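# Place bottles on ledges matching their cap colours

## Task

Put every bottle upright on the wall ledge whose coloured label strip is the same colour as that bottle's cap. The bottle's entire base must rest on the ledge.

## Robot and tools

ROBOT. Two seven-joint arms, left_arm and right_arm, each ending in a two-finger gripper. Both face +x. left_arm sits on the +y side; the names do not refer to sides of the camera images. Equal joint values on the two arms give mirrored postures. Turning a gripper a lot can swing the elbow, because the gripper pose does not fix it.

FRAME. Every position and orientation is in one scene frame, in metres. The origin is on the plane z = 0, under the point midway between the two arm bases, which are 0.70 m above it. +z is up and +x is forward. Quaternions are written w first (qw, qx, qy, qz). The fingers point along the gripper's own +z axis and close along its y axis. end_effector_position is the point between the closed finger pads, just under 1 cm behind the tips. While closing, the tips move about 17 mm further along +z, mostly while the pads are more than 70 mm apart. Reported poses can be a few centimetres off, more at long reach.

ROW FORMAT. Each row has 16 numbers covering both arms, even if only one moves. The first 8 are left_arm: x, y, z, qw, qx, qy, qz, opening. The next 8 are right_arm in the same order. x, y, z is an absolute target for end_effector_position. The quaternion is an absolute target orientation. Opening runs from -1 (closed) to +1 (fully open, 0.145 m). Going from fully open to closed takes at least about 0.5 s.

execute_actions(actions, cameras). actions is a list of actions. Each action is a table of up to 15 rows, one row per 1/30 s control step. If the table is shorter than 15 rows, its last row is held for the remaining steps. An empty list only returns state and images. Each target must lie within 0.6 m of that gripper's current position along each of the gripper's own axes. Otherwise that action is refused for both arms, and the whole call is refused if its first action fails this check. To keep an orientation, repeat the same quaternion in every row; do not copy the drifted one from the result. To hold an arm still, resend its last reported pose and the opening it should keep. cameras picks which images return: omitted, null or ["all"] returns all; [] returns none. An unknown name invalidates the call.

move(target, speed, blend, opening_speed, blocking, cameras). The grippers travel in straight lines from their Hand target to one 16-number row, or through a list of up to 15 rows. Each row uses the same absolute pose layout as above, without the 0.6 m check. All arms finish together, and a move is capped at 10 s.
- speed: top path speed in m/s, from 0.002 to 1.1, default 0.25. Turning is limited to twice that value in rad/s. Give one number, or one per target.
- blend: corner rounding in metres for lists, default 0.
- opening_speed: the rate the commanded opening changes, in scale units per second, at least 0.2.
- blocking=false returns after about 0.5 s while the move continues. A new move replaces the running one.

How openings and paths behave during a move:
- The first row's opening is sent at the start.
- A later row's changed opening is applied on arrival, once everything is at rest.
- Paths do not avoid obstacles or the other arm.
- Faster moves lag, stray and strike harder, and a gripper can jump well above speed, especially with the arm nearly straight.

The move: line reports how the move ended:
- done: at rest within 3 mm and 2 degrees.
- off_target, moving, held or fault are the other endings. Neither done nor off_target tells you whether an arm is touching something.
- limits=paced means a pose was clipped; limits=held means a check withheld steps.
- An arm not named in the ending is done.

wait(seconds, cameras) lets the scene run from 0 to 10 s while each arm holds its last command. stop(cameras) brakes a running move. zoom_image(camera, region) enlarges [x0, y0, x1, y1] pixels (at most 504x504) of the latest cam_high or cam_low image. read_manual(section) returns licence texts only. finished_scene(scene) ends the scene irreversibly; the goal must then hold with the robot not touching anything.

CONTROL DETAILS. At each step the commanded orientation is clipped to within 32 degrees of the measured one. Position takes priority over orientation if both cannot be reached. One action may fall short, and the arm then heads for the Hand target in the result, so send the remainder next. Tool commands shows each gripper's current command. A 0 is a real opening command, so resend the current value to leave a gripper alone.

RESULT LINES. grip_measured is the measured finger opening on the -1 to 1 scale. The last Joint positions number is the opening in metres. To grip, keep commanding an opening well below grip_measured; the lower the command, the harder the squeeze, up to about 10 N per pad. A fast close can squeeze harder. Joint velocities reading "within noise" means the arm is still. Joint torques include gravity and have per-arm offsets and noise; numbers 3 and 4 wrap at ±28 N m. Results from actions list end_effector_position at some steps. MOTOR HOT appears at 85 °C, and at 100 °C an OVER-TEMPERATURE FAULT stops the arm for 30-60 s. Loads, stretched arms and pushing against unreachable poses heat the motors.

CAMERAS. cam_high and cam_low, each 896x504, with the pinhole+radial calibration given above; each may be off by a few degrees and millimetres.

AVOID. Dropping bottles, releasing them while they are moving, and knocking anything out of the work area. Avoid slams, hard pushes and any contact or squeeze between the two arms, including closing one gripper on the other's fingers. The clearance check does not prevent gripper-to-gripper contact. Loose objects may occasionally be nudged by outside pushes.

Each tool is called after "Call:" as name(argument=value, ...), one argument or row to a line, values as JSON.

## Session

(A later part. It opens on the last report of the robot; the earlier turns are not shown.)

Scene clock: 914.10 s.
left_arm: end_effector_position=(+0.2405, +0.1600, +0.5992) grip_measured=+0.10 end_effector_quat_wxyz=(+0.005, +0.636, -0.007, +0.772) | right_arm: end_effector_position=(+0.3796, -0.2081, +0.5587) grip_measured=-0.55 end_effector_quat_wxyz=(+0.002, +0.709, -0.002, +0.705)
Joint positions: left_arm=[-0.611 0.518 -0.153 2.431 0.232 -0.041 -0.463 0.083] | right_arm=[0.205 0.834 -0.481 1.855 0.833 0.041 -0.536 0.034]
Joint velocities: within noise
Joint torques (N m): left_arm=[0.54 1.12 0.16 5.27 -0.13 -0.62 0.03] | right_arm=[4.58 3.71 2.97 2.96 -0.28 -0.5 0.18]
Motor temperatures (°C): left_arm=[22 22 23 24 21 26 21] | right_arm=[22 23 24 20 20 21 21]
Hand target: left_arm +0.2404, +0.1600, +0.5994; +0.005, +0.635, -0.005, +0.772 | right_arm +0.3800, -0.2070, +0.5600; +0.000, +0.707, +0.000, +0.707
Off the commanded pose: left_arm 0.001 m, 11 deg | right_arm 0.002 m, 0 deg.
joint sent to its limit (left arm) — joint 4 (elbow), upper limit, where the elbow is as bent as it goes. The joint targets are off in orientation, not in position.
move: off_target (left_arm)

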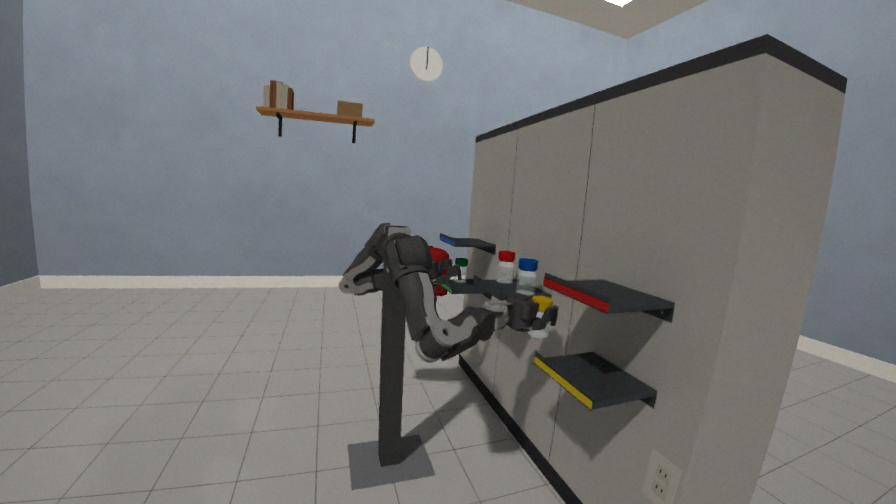

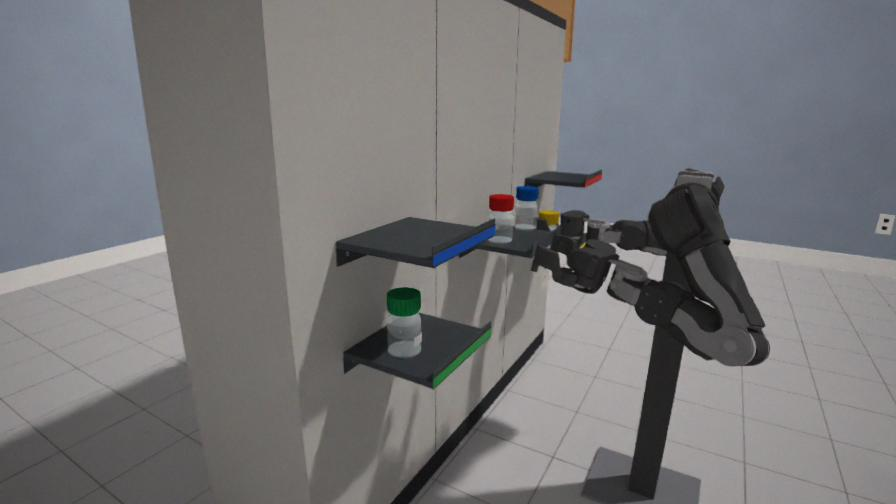

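Call:
move(
  target=[
    [0.27,0.16,0.62,0,0.7071,0,0.7071,1,0.397,-0.207,0.572,0,0.7071,0,0.7071,-0.8],
    [0.29,0.207,0.70,0,0.7071,0,0.7071,1,0.397,-0.36,0.565,0,0.7071,0,0.7071,-0.8],
    [0.29,0.207,0.775,0,0.7071,0,0.7071,1,0.397,-0.36,0.545,0,0.7071,0,0.7071,-0.8],
    [0.29,0.207,0.775,0,0.7071,0,0.7071,1,0.397,-0.36,0.535,0,0.7071,0,0.7071,-0.8],
  ],
  speed=[0.2,0.15,0.06,0.04],
)

Call:
zoom_image(
  camera="cam_high",
  region=[440, 220, 680, 420],
)

Scene clock: 930.37 s.
left_arm: end_effector_position=(+0.2900, +0.2076, +0.7758) grip_measured=+1.00 end_effector_quat_wxyz=(-0.003, +0.656, -0.021, +0.755) | right_arm: end_effector_position=(+0.3977, -0.3618, +0.5441) grip_measured=-0.55 end_effector_quat_wxyz=(+0.003, +0.697, -0.001, +0.717)
Joint positions: left_arm=[0.506 1.005 0.147 2.43 1.584 0.782 -0.894 0.145] | right_arm=[0.2 1.005 -0.284 1.276 1.047 -0.221 0.099 0.034]
Joint velocities: within noise
Joint torques (N m): left_arm=[4.52 2.81 0.85 0.08 -0.12 -0.39 -0.08] | right_arm=[3.49 5.71 1.5 1.22 0.14 -0.11 0.09]
Motor temperatures (°C): left_arm=[22 22 23 24 21 26 21] | right_arm=[22 23 24 20 20 21 21]
Hand target: left_arm +0.2903, +0.2072, +0.7747; -0.002, +0.657, -0.021, +0.753 | right_arm +0.3968, -0.3600, +0.5351; +0.000, +0.707, +0.000, +0.707
Off the commanded pose: left_arm 0.001 m, 8 deg | right_arm 0.009 m, 2 deg.
joint sent to its limit (left arm) — joint 4 (elbow), upper limit, where the elbow is as bent as it goes; joint 5 (forearm roll), upper limit; joint 6 (wrist pitch), upper limit. The joint targets are off in orientation, not in position.
move: off_target (left_arm, right_arm)

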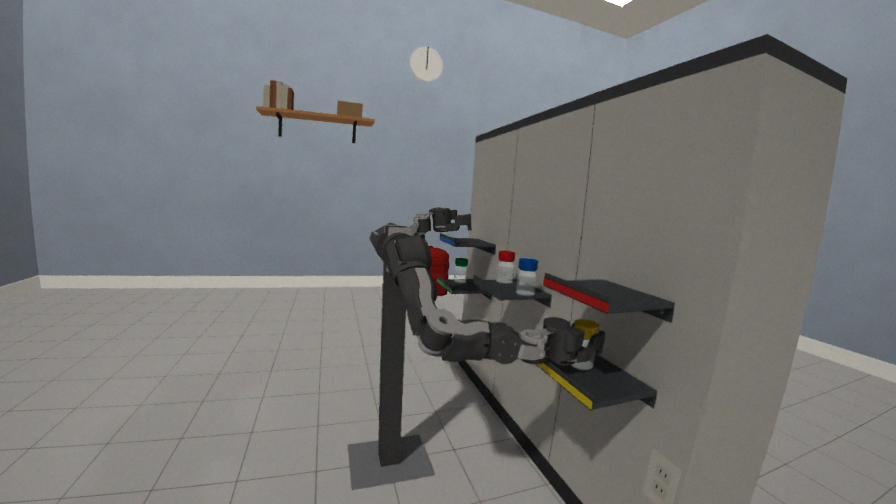

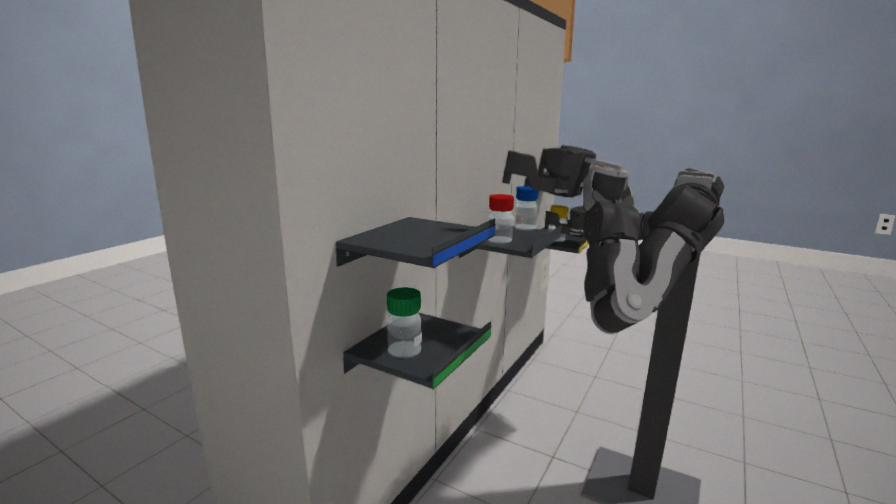

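Scaled by 2.100 from the camera's 896x504 image, which has a finer 1280x720 frame.

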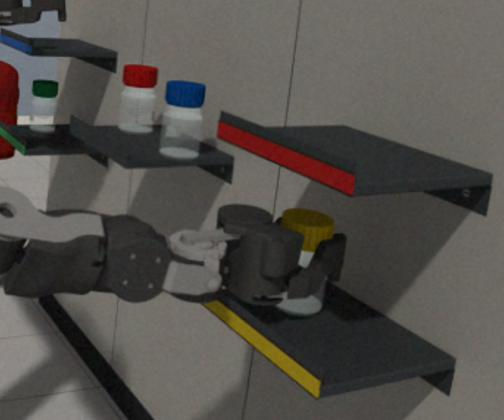

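Call:
move(
  target=[
    [0.28,0.10,0.70,0.1228,0.6964,-0.1228,0.6964,0.25,0.397,-0.36,0.543,0,0.7071,0,0.7071,-0.8],
    [0.287,-0.048,0.65,0.1228,0.6964,-0.1228,0.6964,0.25,0.397,-0.36,0.543,0,0.7071,0,0.7071,0.1],
    [0.399,-0.089,0.638,0.1228,0.6964,-0.1228,0.6964,0.25,0.26,-0.355,0.55,0,0.7071,0,0.7071,0.1],
  ],
  speed=[0.2,0.2,0.15],
  opening_speed=1,
)

Call:
zoom_image(
  camera="cam_high",
  region=[440, 220, 680, 420],
)

Call:
zoom_image(
  camera="cam_low",
  region=[440, 120, 660, 300],
)

Scene clock: 954.73 s.
left_arm: end_effector_position=(+0.3990, -0.0880, +0.6379) grip_measured=+0.25 end_effector_quat_wxyz=(+0.120, +0.697, -0.122, +0.697) | right_arm: end_effector_position=(+0.2593, -0.3558, +0.5474) grip_measured=+0.10 end_effector_quat_wxyz=(+0.001, +0.710, -0.004, +0.704)
Joint positions: left_arm=[0.843 -0.029 -0.985 1.536 0.731 0.419 -0.803 0.094] | right_arm=[-1.006 0.985 0.57 1.821 1.123 -0.383 0.085 0.083]
Joint velocities: within noise
Joint torques (N m): left_arm=[8.85 -2.52 1.94 3.43 -0.16 -0.56 0.23] | right_arm=[0.59 4.15 4.77 2.24 0.1 -0.57 0.2]
Motor temperatures (°C): left_arm=[23 22 23 23 21 25 21] | right_arm=[22 24 23 20 20 21 21]
Hand target: left_arm +0.3990, -0.0890, +0.6380; +0.123, +0.696, -0.123, +0.696 | right_arm +0.2600, -0.3550, +0.5501; +0.000, +0.707, +0.000, +0.707
Off the commanded pose: left_arm 0.001 m, 0 deg | right_arm 0.003 m, 1 deg.
move: done

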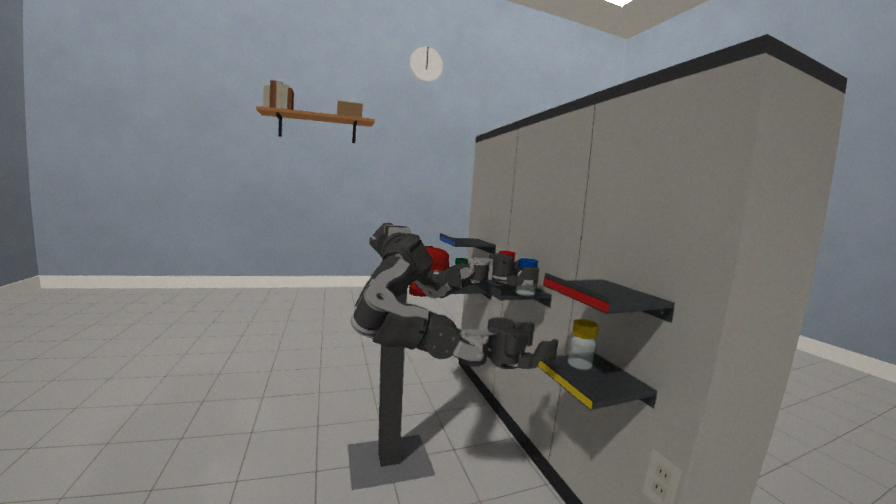

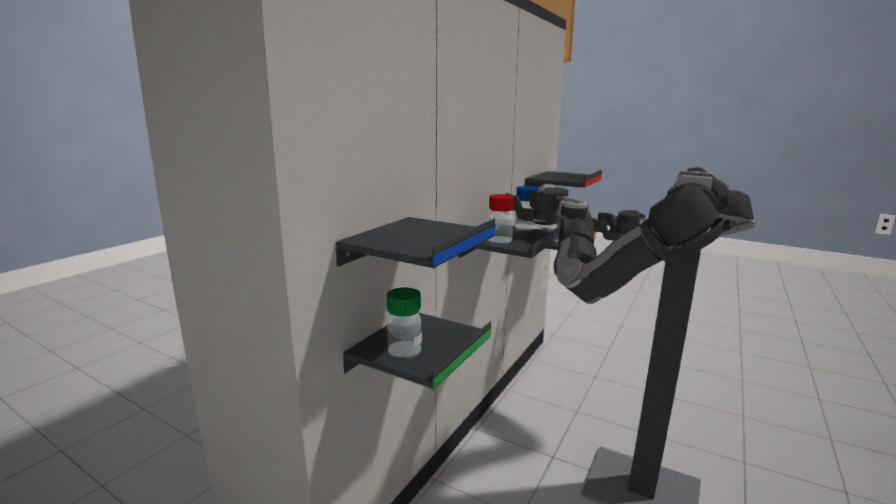

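Scaled by 2.100 from the camera's 896x504 image, which has a finer 1280x720 frame.

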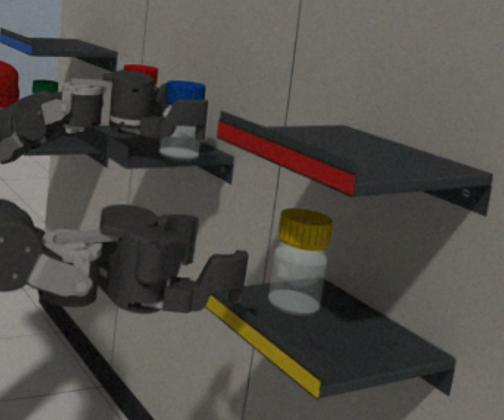

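Scaled by 2.291 from the camera's 896x504 image, which has a finer 1280x720 frame.

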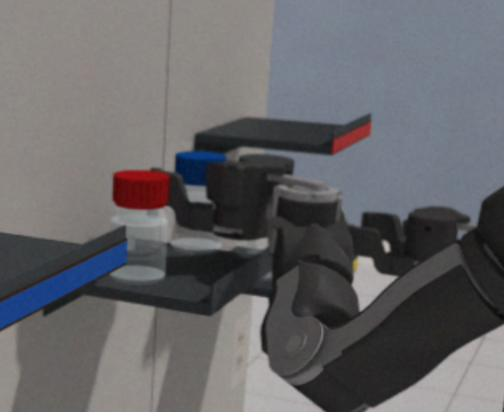

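Call:
move(
  target=[
    [0.399,-0.089,0.638,0.1228,0.6964,-0.1228,0.6964,-0.8,0.25,-0.25,0.48,0,0.7071,0,0.7071,0.1],
  ],
  speed=0.15,
  opening_speed=1.2,
  cameras=[],
)

Call:
move(
  target=[
    [0.399,-0.089,0.68,0.1228,0.6964,-0.1228,0.6964,-0.8,0.25,-0.2,0.48,0,0.7071,0,0.7071,1],
    [0.395,-0.089,0.775,0.1228,0.6964,-0.1228,0.6964,-0.8,0.25,-0.2,0.48,0,0.7071,0,0.7071,1],
    [0.385,0.08,0.778,0.06,0.7045,-0.06,0.7045,-0.8,0.25,-0.2,0.48,0,0.7071,0,0.7071,1],
  ],
  speed=[0.1,0.15,0.15],
)

Call:
zoom_image(
  camera="cam_low",
  region=[440, 120, 660, 300],
)

Scene clock: 970.77 s.
left_arm: end_effector_position=(+0.3988, -0.0886, +0.6379) grip_measured=-0.40 end_effector_quat_wxyz=(+0.122, +0.697, -0.122, +0.696) | right_arm: end_effector_position=(+0.2497, -0.2481, +0.4805) grip_measured=+0.10 end_effector_quat_wxyz=(-0.004, +0.706, +0.001, +0.708)
Joint positions: left_arm=[0.843 -0.03 -0.985 1.536 0.732 0.419 -0.801 0.046] | right_arm=[-0.684 0.72 -0.013 1.909 0.588 -0.425 -0.243 0.083]
Joint velocities: within noise
Joint torques (N m): left_arm=[8.9 -2.47 1.91 3.43 -0.21 -0.54 0.15] | right_arm=[0.41 3.55 2.7 2.96 -0.06 -0.32 -0.15]
Motor temperatures (°C): left_arm=[26 22 23 23 21 25 21] | right_arm=[21 24 24 20 20 21 21]
Hand target: left_arm +0.3990, -0.0890, +0.6380; +0.123, +0.696, -0.123, +0.696 | right_arm +0.2500, -0.2500, +0.4801; +0.000, +0.707, +0.000, +0.707
Off the commanded pose: left_arm 0.000 m, 0 deg | right_arm 0.002 m, 1 deg.
move: done
No camera images: "cameras" was empty.

Scene clock: 973.53 s.
left_arm: end_effector_position=(+0.3854, +0.0809, +0.7779) grip_measured=-0.40 end_effector_quat_wxyz=(+0.059, +0.705, -0.058, +0.704) | right_arm: end_effector_position=(+0.2499, -0.1990, +0.4798) grip_measured=+1.00 end_effector_quat_wxyz=(-0.003, +0.707, +0.001, +0.707)
Joint positions: left_arm=[1.201 0.481 -0.666 1.959 1.493 0.782 -1.127 0.045] | right_arm=[-0.611 0.569 -0.151 1.986 0.378 -0.308 -0.351 0.145]
Joint velocities: within noise
Joint torques (N m): left_arm=[8.48 0.38 2.02 1.22 -0.32 -0.4 0.2] | right_arm=[0.2 2.25 1.81 3.97 -0.12 -0.29 -0.14]
Motor temperatures (°C): left_arm=[26 22 23 23 21 25 21] | right_arm=[21 24 24 20 20 21 21]
Hand target: left_arm +0.3850, +0.0800, +0.7781; +0.060, +0.705, -0.060, +0.705 | right_arm +0.2500, -0.2001, +0.4800; +0.000, +0.707, +0.000, +0.707
Off the commanded pose: left_arm 0.001 m, 0 deg | right_arm 0.001 m, 0 deg.
move: done

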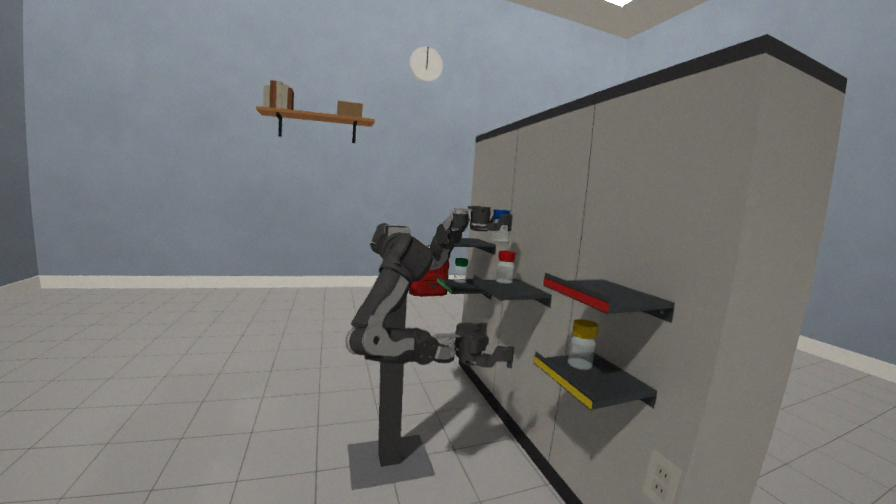

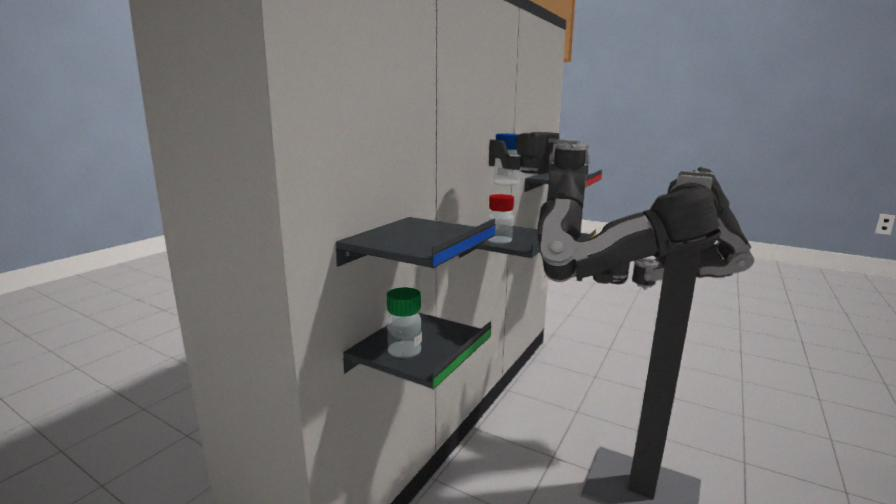

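Scaled by 2.291 from the camera's 896x504 image, which has a finer 1280x720 frame.

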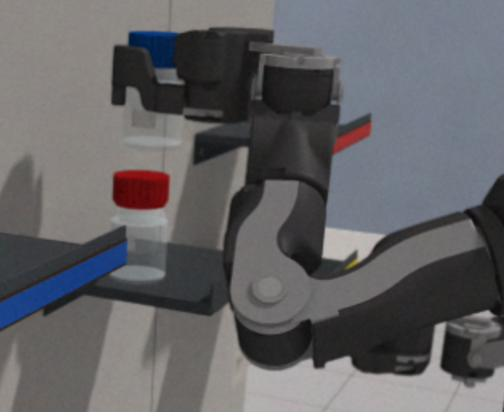

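Call:
move(
  target=[
    [0.39,0.20,0.778,0,0.7071,0,0.7071,-0.8,0.25,-0.15,0.58,0,0.7071,0,0.7071,1],
    [0.392,0.38,0.775,0,0.7071,0,0.7071,-0.8,0.27,-0.06,0.64,-0.1228,0.6964,0.1228,0.6964,0.5],
    [0.392,0.38,0.75,0,0.7071,0,0.7071,-0.8,0.285,0.022,0.655,-0.1228,0.6964,0.1228,0.6964,0.5],
    [0.392,0.38,0.732,0,0.7071,0,0.7071,-0.8,0.285,0.022,0.655,-0.1228,0.6964,0.1228,0.6964,0.5],
  ],
  speed=[0.2,0.15,0.1,0.04],
)

Call:
zoom_image(
  camera="cam_low",
  region=[360, 120, 660, 300],
)

Scene clock: 991.57 s.
left_arm: end_effector_position=(+0.3912, +0.3791, +0.7417) grip_measured=-0.40 end_effector_quat_wxyz=(+0.002, +0.694, -0.002, +0.720) | right_arm: end_effector_position=(+0.2856, +0.0221, +0.6549) grip_measured=+0.50 end_effector_quat_wxyz=(-0.124, +0.696, +0.122, +0.696)
Joint positions: left_arm=[0.702 1.413 -0.382 1.468 1.413 0.273 0.05 0.045] | right_arm=[0.467 0.132 -0.924 2.275 0.658 0.784 -0.998 0.112]
Joint velocities: within noise
Joint torques (N m): left_arm=[3.78 6.29 1.61 1.03 0.19 -0.08 -0.07] | right_arm=[4.1 -1.54 0.58 3.11 -0.18 -0.16 -0.18]
Motor temperatures (°C): left_arm=[26 22 24 22 22 25 21] | right_arm=[21 23 23 20 20 21 21]
Hand target: left_arm +0.3920, +0.3800, +0.7320; +0.000, +0.707, +0.000, +0.707 | right_arm +0.2850, +0.0221, +0.6550; -0.123, +0.696, +0.123, +0.696
Off the commanded pose: left_arm 0.010 m, 2 deg | right_arm 0.001 m, 0 deg.
joint sent to its limit (right arm) — joint 6 (wrist pitch), upper limit. The joint targets still meet the commanded pose.
move: off_target (left_arm); target 2's new opening was sent with right_arm's hand 0.002 m and 9 deg from that target

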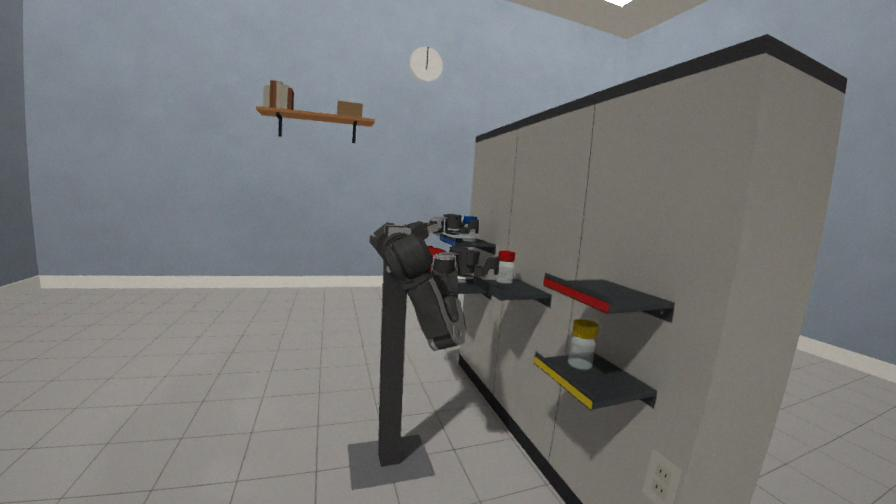

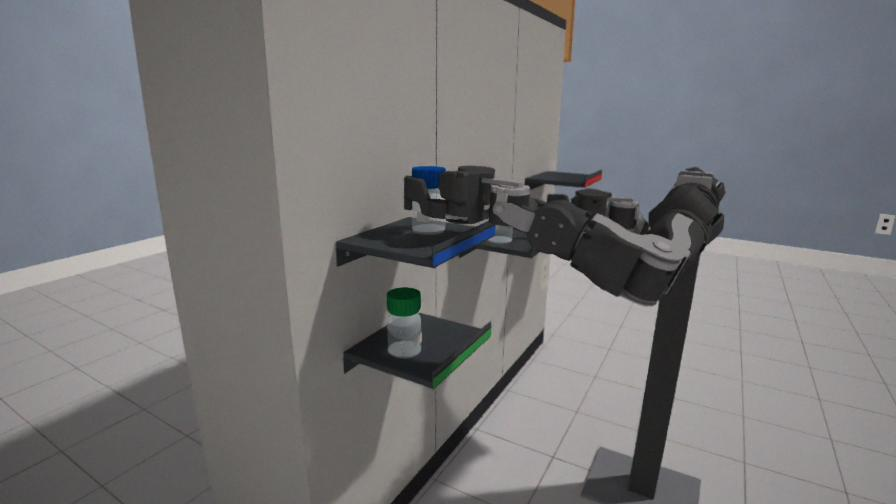

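Scaled by 1.680 from the camera's 896x504 image, which has a finer 1280x720 frame.

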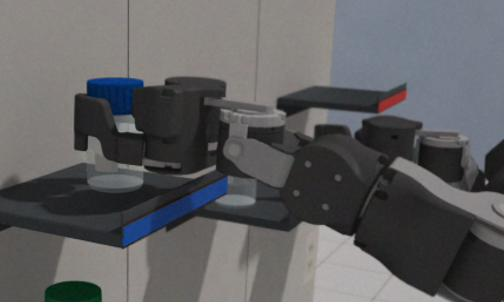

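Call:
move(
  target=[
    [0.392,0.38,0.740,0,0.7071,0,0.7071,-0.8,0.34,0.042,0.645,-0.1228,0.6964,0.1228,0.6964,0.5],
    [0.392,0.38,0.740,0,0.7071,0,0.7071,0.1,0.401,0.066,0.638,-0.1228,0.6964,0.1228,0.6964,0.5],
    [0.28,0.38,0.752,0,0.7071,0,0.7071,0.1,0.401,0.066,0.638,-0.1228,0.6964,0.1228,0.6964,-0.8],
  ],
  speed=[0.1,0.1,0.15],
  opening_speed=1,
)

Call:
zoom_image(
  camera="cam_low",
  region=[360, 120, 660, 300],
)

Scene clock: 1006.60 s.
left_arm: end_effector_position=(+0.2798, +0.3809, +0.7528) grip_measured=+0.10 end_effector_quat_wxyz=(-0.002, +0.706, +0.002, +0.708) | right_arm: end_effector_position=(+0.4014, +0.0648, +0.6370) grip_measured=-0.48 end_effector_quat_wxyz=(-0.119, +0.698, +0.122, +0.696)
Joint positions: left_arm=[1.784 1.977 -1.427 1.859 1.586 0.346 0.116 0.083] | right_arm=[0.785 0.029 -0.904 1.608 0.688 0.468 -0.731 0.04]
Joint velocities: within noise
Joint torques (N m): left_arm=[1.91 -1.57 2.93 0.17 0.19 -0.53 0.2] | right_arm=[6.37 -2.41 2.28 3.18 -0.23 -0.45 0.16]
Motor temperatures (°C): left_arm=[25 23 24 22 21 25 21] | right_arm=[22 23 23 20 20 21 21]
Hand target: left_arm +0.2800, +0.3800, +0.7520; +0.000, +0.707, +0.000, +0.707 | right_arm +0.4010, +0.0659, +0.6379; -0.123, +0.696, +0.123, +0.696
Off the commanded pose: left_arm 0.001 m, 0 deg | right_arm 0.002 m, 0 deg.
joint read past its limit (left arm) — joint 5 (forearm roll), upper limit.
joint sent to its limit (left arm) — joint 5 (forearm roll), upper limit. The joint targets still meet the commanded pose.
move: done

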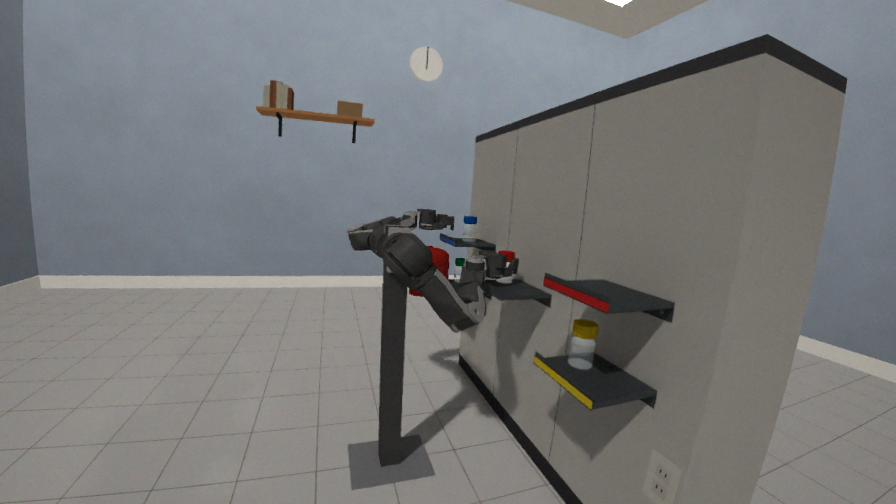

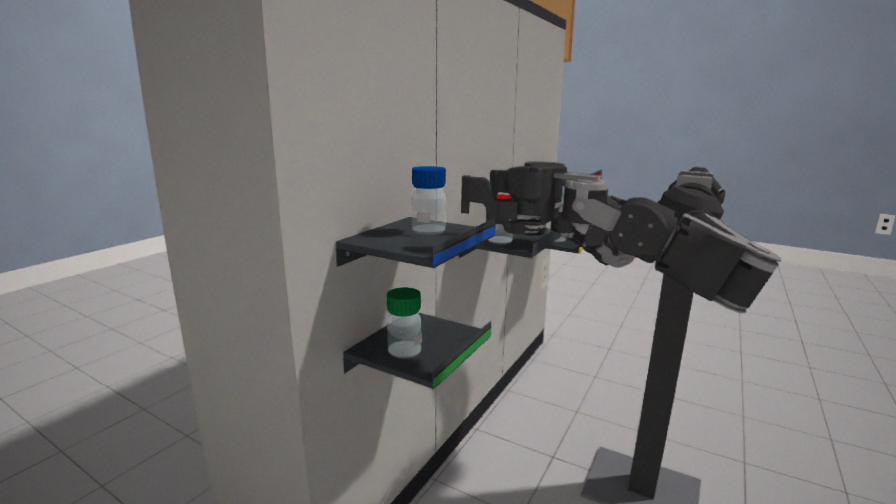

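Scaled by 1.680 from the camera's 896x504 image, which has a finer 1280x720 frame.

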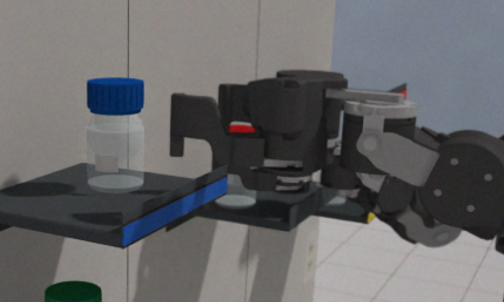

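Call:
move(
  target=[
    [0.28,0.34,0.755,0,0.7071,0,0.7071,0.1,0.401,0.066,0.68,-0.1228,0.6964,0.1228,0.6964,-0.8],
    [0.25,0.25,0.75,0,0.7071,0,0.7071,0.1,0.39,0.0,0.772,-0.06,0.7045,0.06,0.7045,-0.8],
    [0.25,0.25,0.70,0,0.7071,0,0.7071,0.1,0.39,-0.2,0.778,0,0.7071,0,0.7071,-0.8],
    [0.25,0.25,0.70,0,0.7071,0,0.7071,0.1,0.392,-0.36,0.775,0,0.7071,0,0.7071,-0.8],
    [0.25,0.25,0.70,0,0.7071,0,0.7071,0.1,0.392,-0.36,0.75,0,0.7071,0,0.7071,-0.8],
    [0.25,0.25,0.70,0,0.7071,0,0.7071,0.1,0.392,-0.36,0.732,0,0.7071,0,0.7071,-0.8],
  ],
  speed=[0.12,0.2,0.2,0.2,0.1,0.04],
  blend=[0.01,0.02,0.02,0.005,0,0],
)

Call:
zoom_image(
  camera="cam_high",
  region=[440, 220, 680, 420],
)

Scene clock: 1022.20 s.
left_arm: end_effector_position=(+0.2521, +0.2513, +0.7019) grip_measured=+0.10 end_effector_quat_wxyz=(-0.046, +0.776, -0.126, +0.616) | right_arm: end_effector_position=(+0.3922, -0.3593, +0.7320) grip_measured=-0.54 end_effector_quat_wxyz=(+0.000, +0.707, +0.002, +0.707)
Joint positions: left_arm=[1.987 2.009 -1.557 2.429 1.584 0.685 -0.251 0.083] | right_arm=[0.669 1.401 -0.367 1.559 1.425 0.305 -0.048 0.035]
Joint velocities: within noise
Joint torques (N m): left_arm=[1.17 -1.49 1.61 -0.1 0.02 -0.52 0.13] | right_arm=[3.44 6.55 4.49 0.95 0.21 -0.54 -0.07]
Motor temperatures (°C): left_arm=[23 23 24 22 21 25 21] | right_arm=[23 23 23 20 20 21 21]
Hand target: left_arm +0.2515, +0.2500, +0.7002; -0.043, +0.778, -0.128, +0.614 | right_arm +0.3920, -0.3599, +0.7319; +0.000, +0.707, +0.000, +0.707
Off the commanded pose: left_arm 0.003 m, 20 deg | right_arm 0.001 m, 0 deg.
joint read past its limit (left arm) — joint 1 (shoulder pitch), upper limit.
joint sent to its limit (left arm) — joint 1 (shoulder pitch), upper limit; joint 2 (shoulder roll), upper limit; joint 4 (elbow), upper limit, where the elbow is as bent as it goes; joint 5 (forearm roll), upper limit. The joint targets are off in orientation, not in position.
move: off_target (left_arm)

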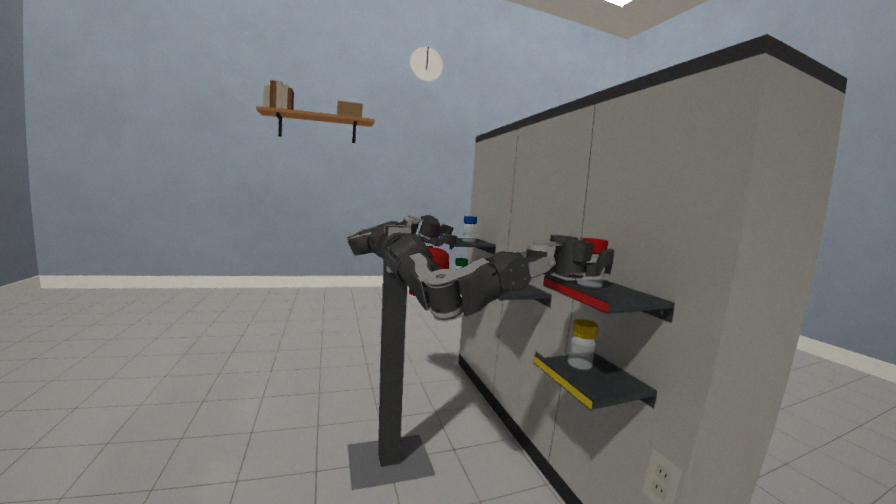

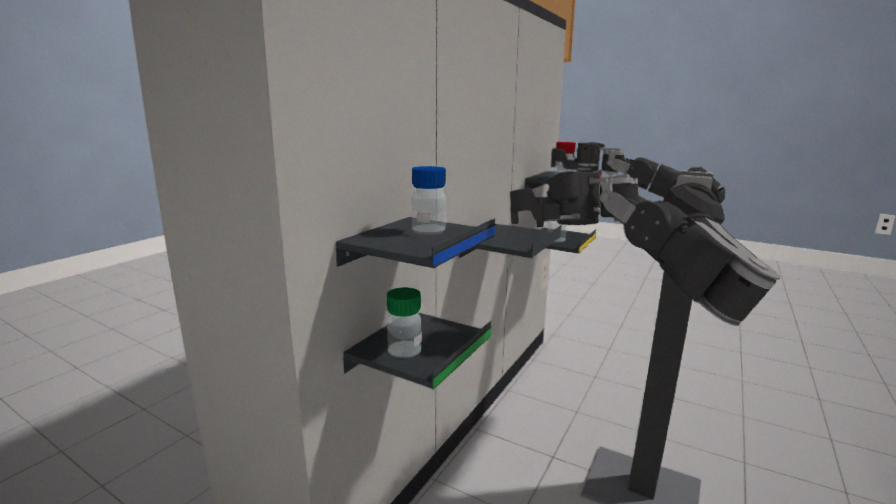

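Scaled by 2.100 from the camera's 896x504 image, which has a finer 1280x720 frame.

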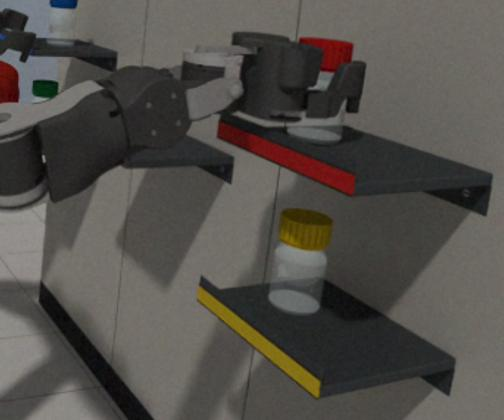

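Call:
move(
  target=[
    [0.25,0.25,0.70,0,0.7071,0,0.7071,0.1,0.392,-0.36,0.722,0,0.7071,0,0.7071,-0.8],
  ],
  speed=0.04,
)

Scene clock: 1034.60 s.
left_arm: end_effector_position=(+0.2522, +0.2511, +0.7005) grip_measured=+0.10 end_effector_quat_wxyz=(-0.045, +0.777, -0.126, +0.615) | right_arm: end_effector_position=(+0.3912, -0.3594, +0.7323) grip_measured=-0.54 end_effector_quat_wxyz=(-0.001, +0.694, +0.002, +0.720)
Joint positions: left_arm=[1.987 2.009 -1.562 2.429 1.584 0.685 -0.25 0.083] | right_arm=[0.629 1.418 -0.367 1.567 1.439 0.227 -0.048 0.035]
Joint velocities: within noise
Joint torques (N m): left_arm=[1.2 -1.52 2.52 -0.09 0.03 -0.51 0.13] | right_arm=[2.31 6.45 2.33 0.7 0.21 0.11 -0.12]
Motor temperatures (°C): left_arm=[23 22 24 22 21 25 21] | right_arm=[23 24 24 20 20 21 21]
Hand target: left_arm +0.2515, +0.2500, +0.7002; -0.043, +0.778, -0.128, +0.614 | right_arm +0.3919, -0.3600, +0.7221; +0.000, +0.707, +0.000, +0.707
Off the commanded pose: left_arm 0.002 m, 20 deg | right_arm 0.010 m, 2 deg.
joint read past its limit (left arm) — joint 1 (shoulder pitch), upper limit.
joint sent to its limit (left arm) — joint 1 (shoulder pitch), upper limit; joint 2 (shoulder roll), upper limit; joint 4 (elbow), upper limit, where the elbow is as bent as it goes; joint 5 (forearm roll), upper limit. The joint targets are off in orientation, not in position.
move: off_target (left_arm, right_arm)

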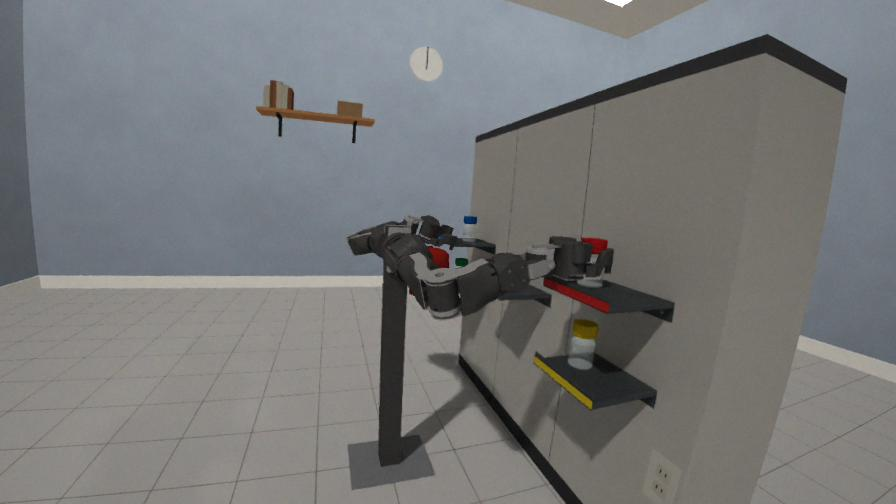

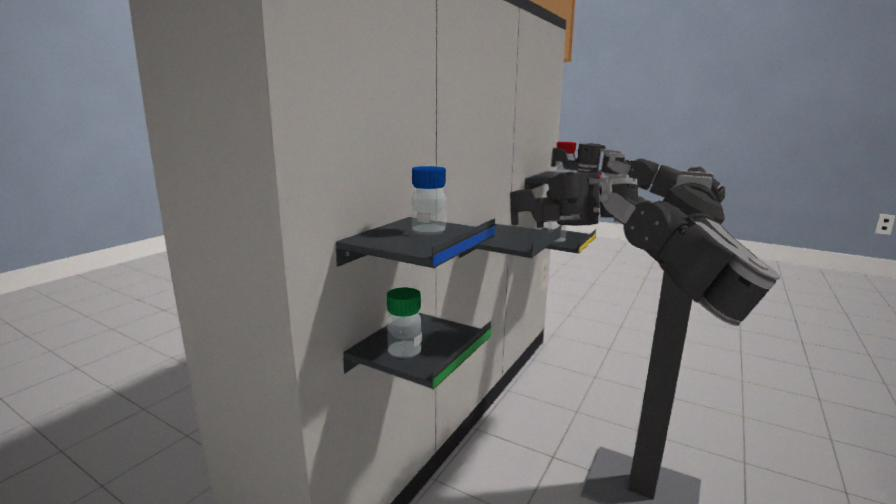

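Contact. Release and retreat; keep the left arm where it is.

Call:
move(
  target=[
    [0.25,0.25,0.70,0,0.7071,0,0.7071,0.1,0.392,-0.36,0.731,0,0.7071,0,0.7071,-0.8],
    [0.25,0.25,0.70,0,0.7071,0,0.7071,0.1,0.392,-0.36,0.731,0,0.7071,0,0.7071,0.1],
    [0.25,0.25,0.70,0,0.7071,0,0.7071,0.1,0.29,-0.36,0.745,0,0.7071,0,0.7071,0.1],
  ],
  speed=[0.1,0.1,0.15],
  opening_speed=1,
)

Call:
zoom_image(
  camera="cam_high",
  region=[440, 220, 680, 420],
)

Call:
zoom_image(
  camera="cam_low",
  region=[320, 120, 640, 400],
)

Scene clock: 1061.57 s.
left_arm: end_effector_position=(+0.2522, +0.2511, +0.7004) grip_measured=+0.10 end_effector_quat_wxyz=(-0.045, +0.777, -0.126, +0.615) | right_arm: end_effector_position=(+0.2894, -0.3615, +0.7469) grip_measured=+0.10 end_effector_quat_wxyz=(+0.005, +0.704, +0.000, +0.710)
Joint positions: left_arm=[1.987 2.009 -1.562 2.429 1.584 0.685 -0.25 0.083] | right_arm=[1.941 1.946 -1.57 1.936 1.559 0.363 0.008 0.083]
Joint velocities: within noise
Joint torques (N m): left_arm=[1.2 -1.49 2.54 -0.1 0.03 -0.52 0.13] | right_arm=[1.44 -3.18 3.02 0.39 0.14 -0.34 0.17]
Motor temperatures (°C): left_arm=[23 22 24 21 21 25 21] | right_arm=[22 24 23 20 20 20 21]
Hand target: left_arm +0.2515, +0.2500, +0.7002; -0.043, +0.778, -0.128, +0.614 | right_arm +0.2900, -0.3600, +0.7450; +0.001, +0.707, +0.002, +0.707
Off the commanded pose: left_arm 0.002 m, 20 deg | right_arm 0.002 m, 1 deg.
joint read past its limit (left arm) — joint 1 (shoulder pitch), upper limit.
joint sent to its limit (left arm) — joint 1 (shoulder pitch), upper limit; joint 2 (shoulder roll), upper limit; joint 4 (elbow), upper limit, where the elbow is as bent as it goes; joint 5 (forearm roll), upper limit. The joint targets are off in orientation, not in position.
joint sent to its limit (right arm) — joint 3 (upper arm roll), lower limit; joint 5 (forearm roll), upper limit. The joint targets still meet the commanded pose.
move: off_target (left_arm)

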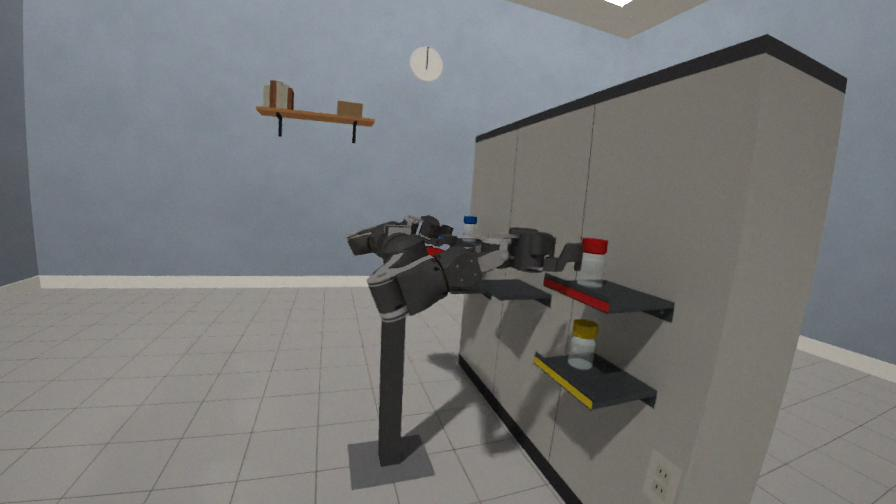

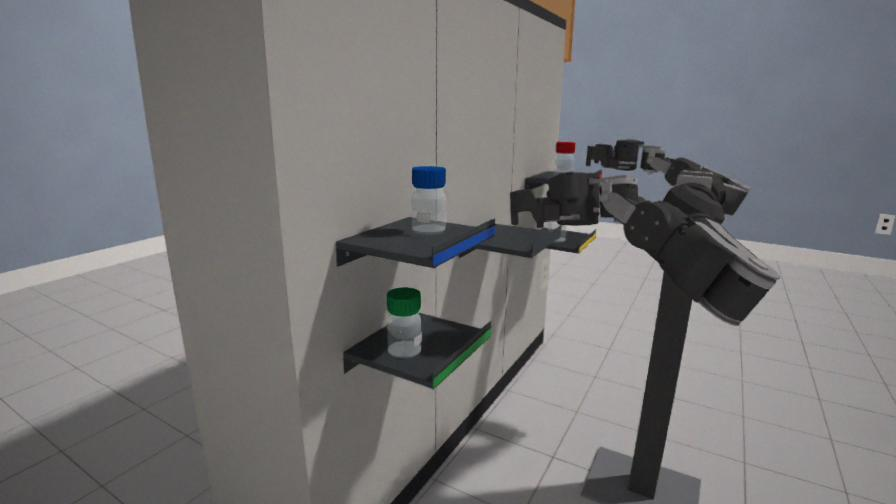

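Scaled by 2.100 from the camera's 896x504 image, which has a finer 1280x720 frame.

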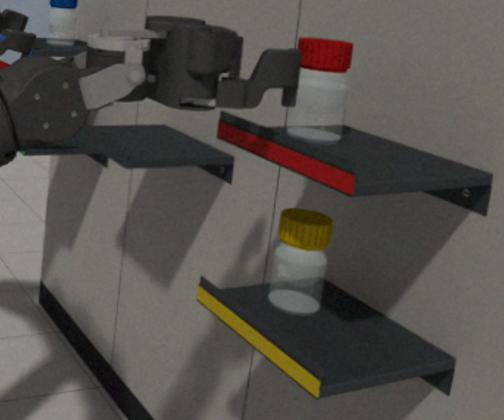

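Scaled by 1.575 from the camera's 896x504 image, which has a finer 1280x720 frame.

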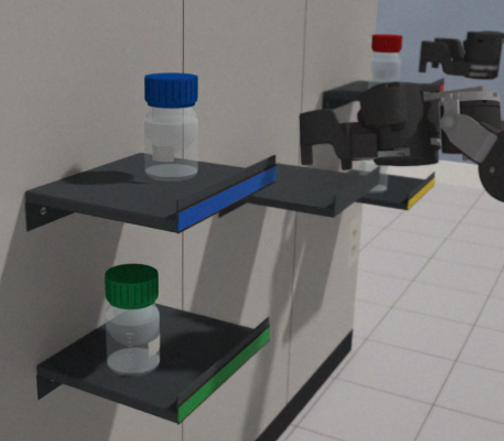

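Call:
finished_scene(
  scene=1,
)

The scene is finished: the task was done.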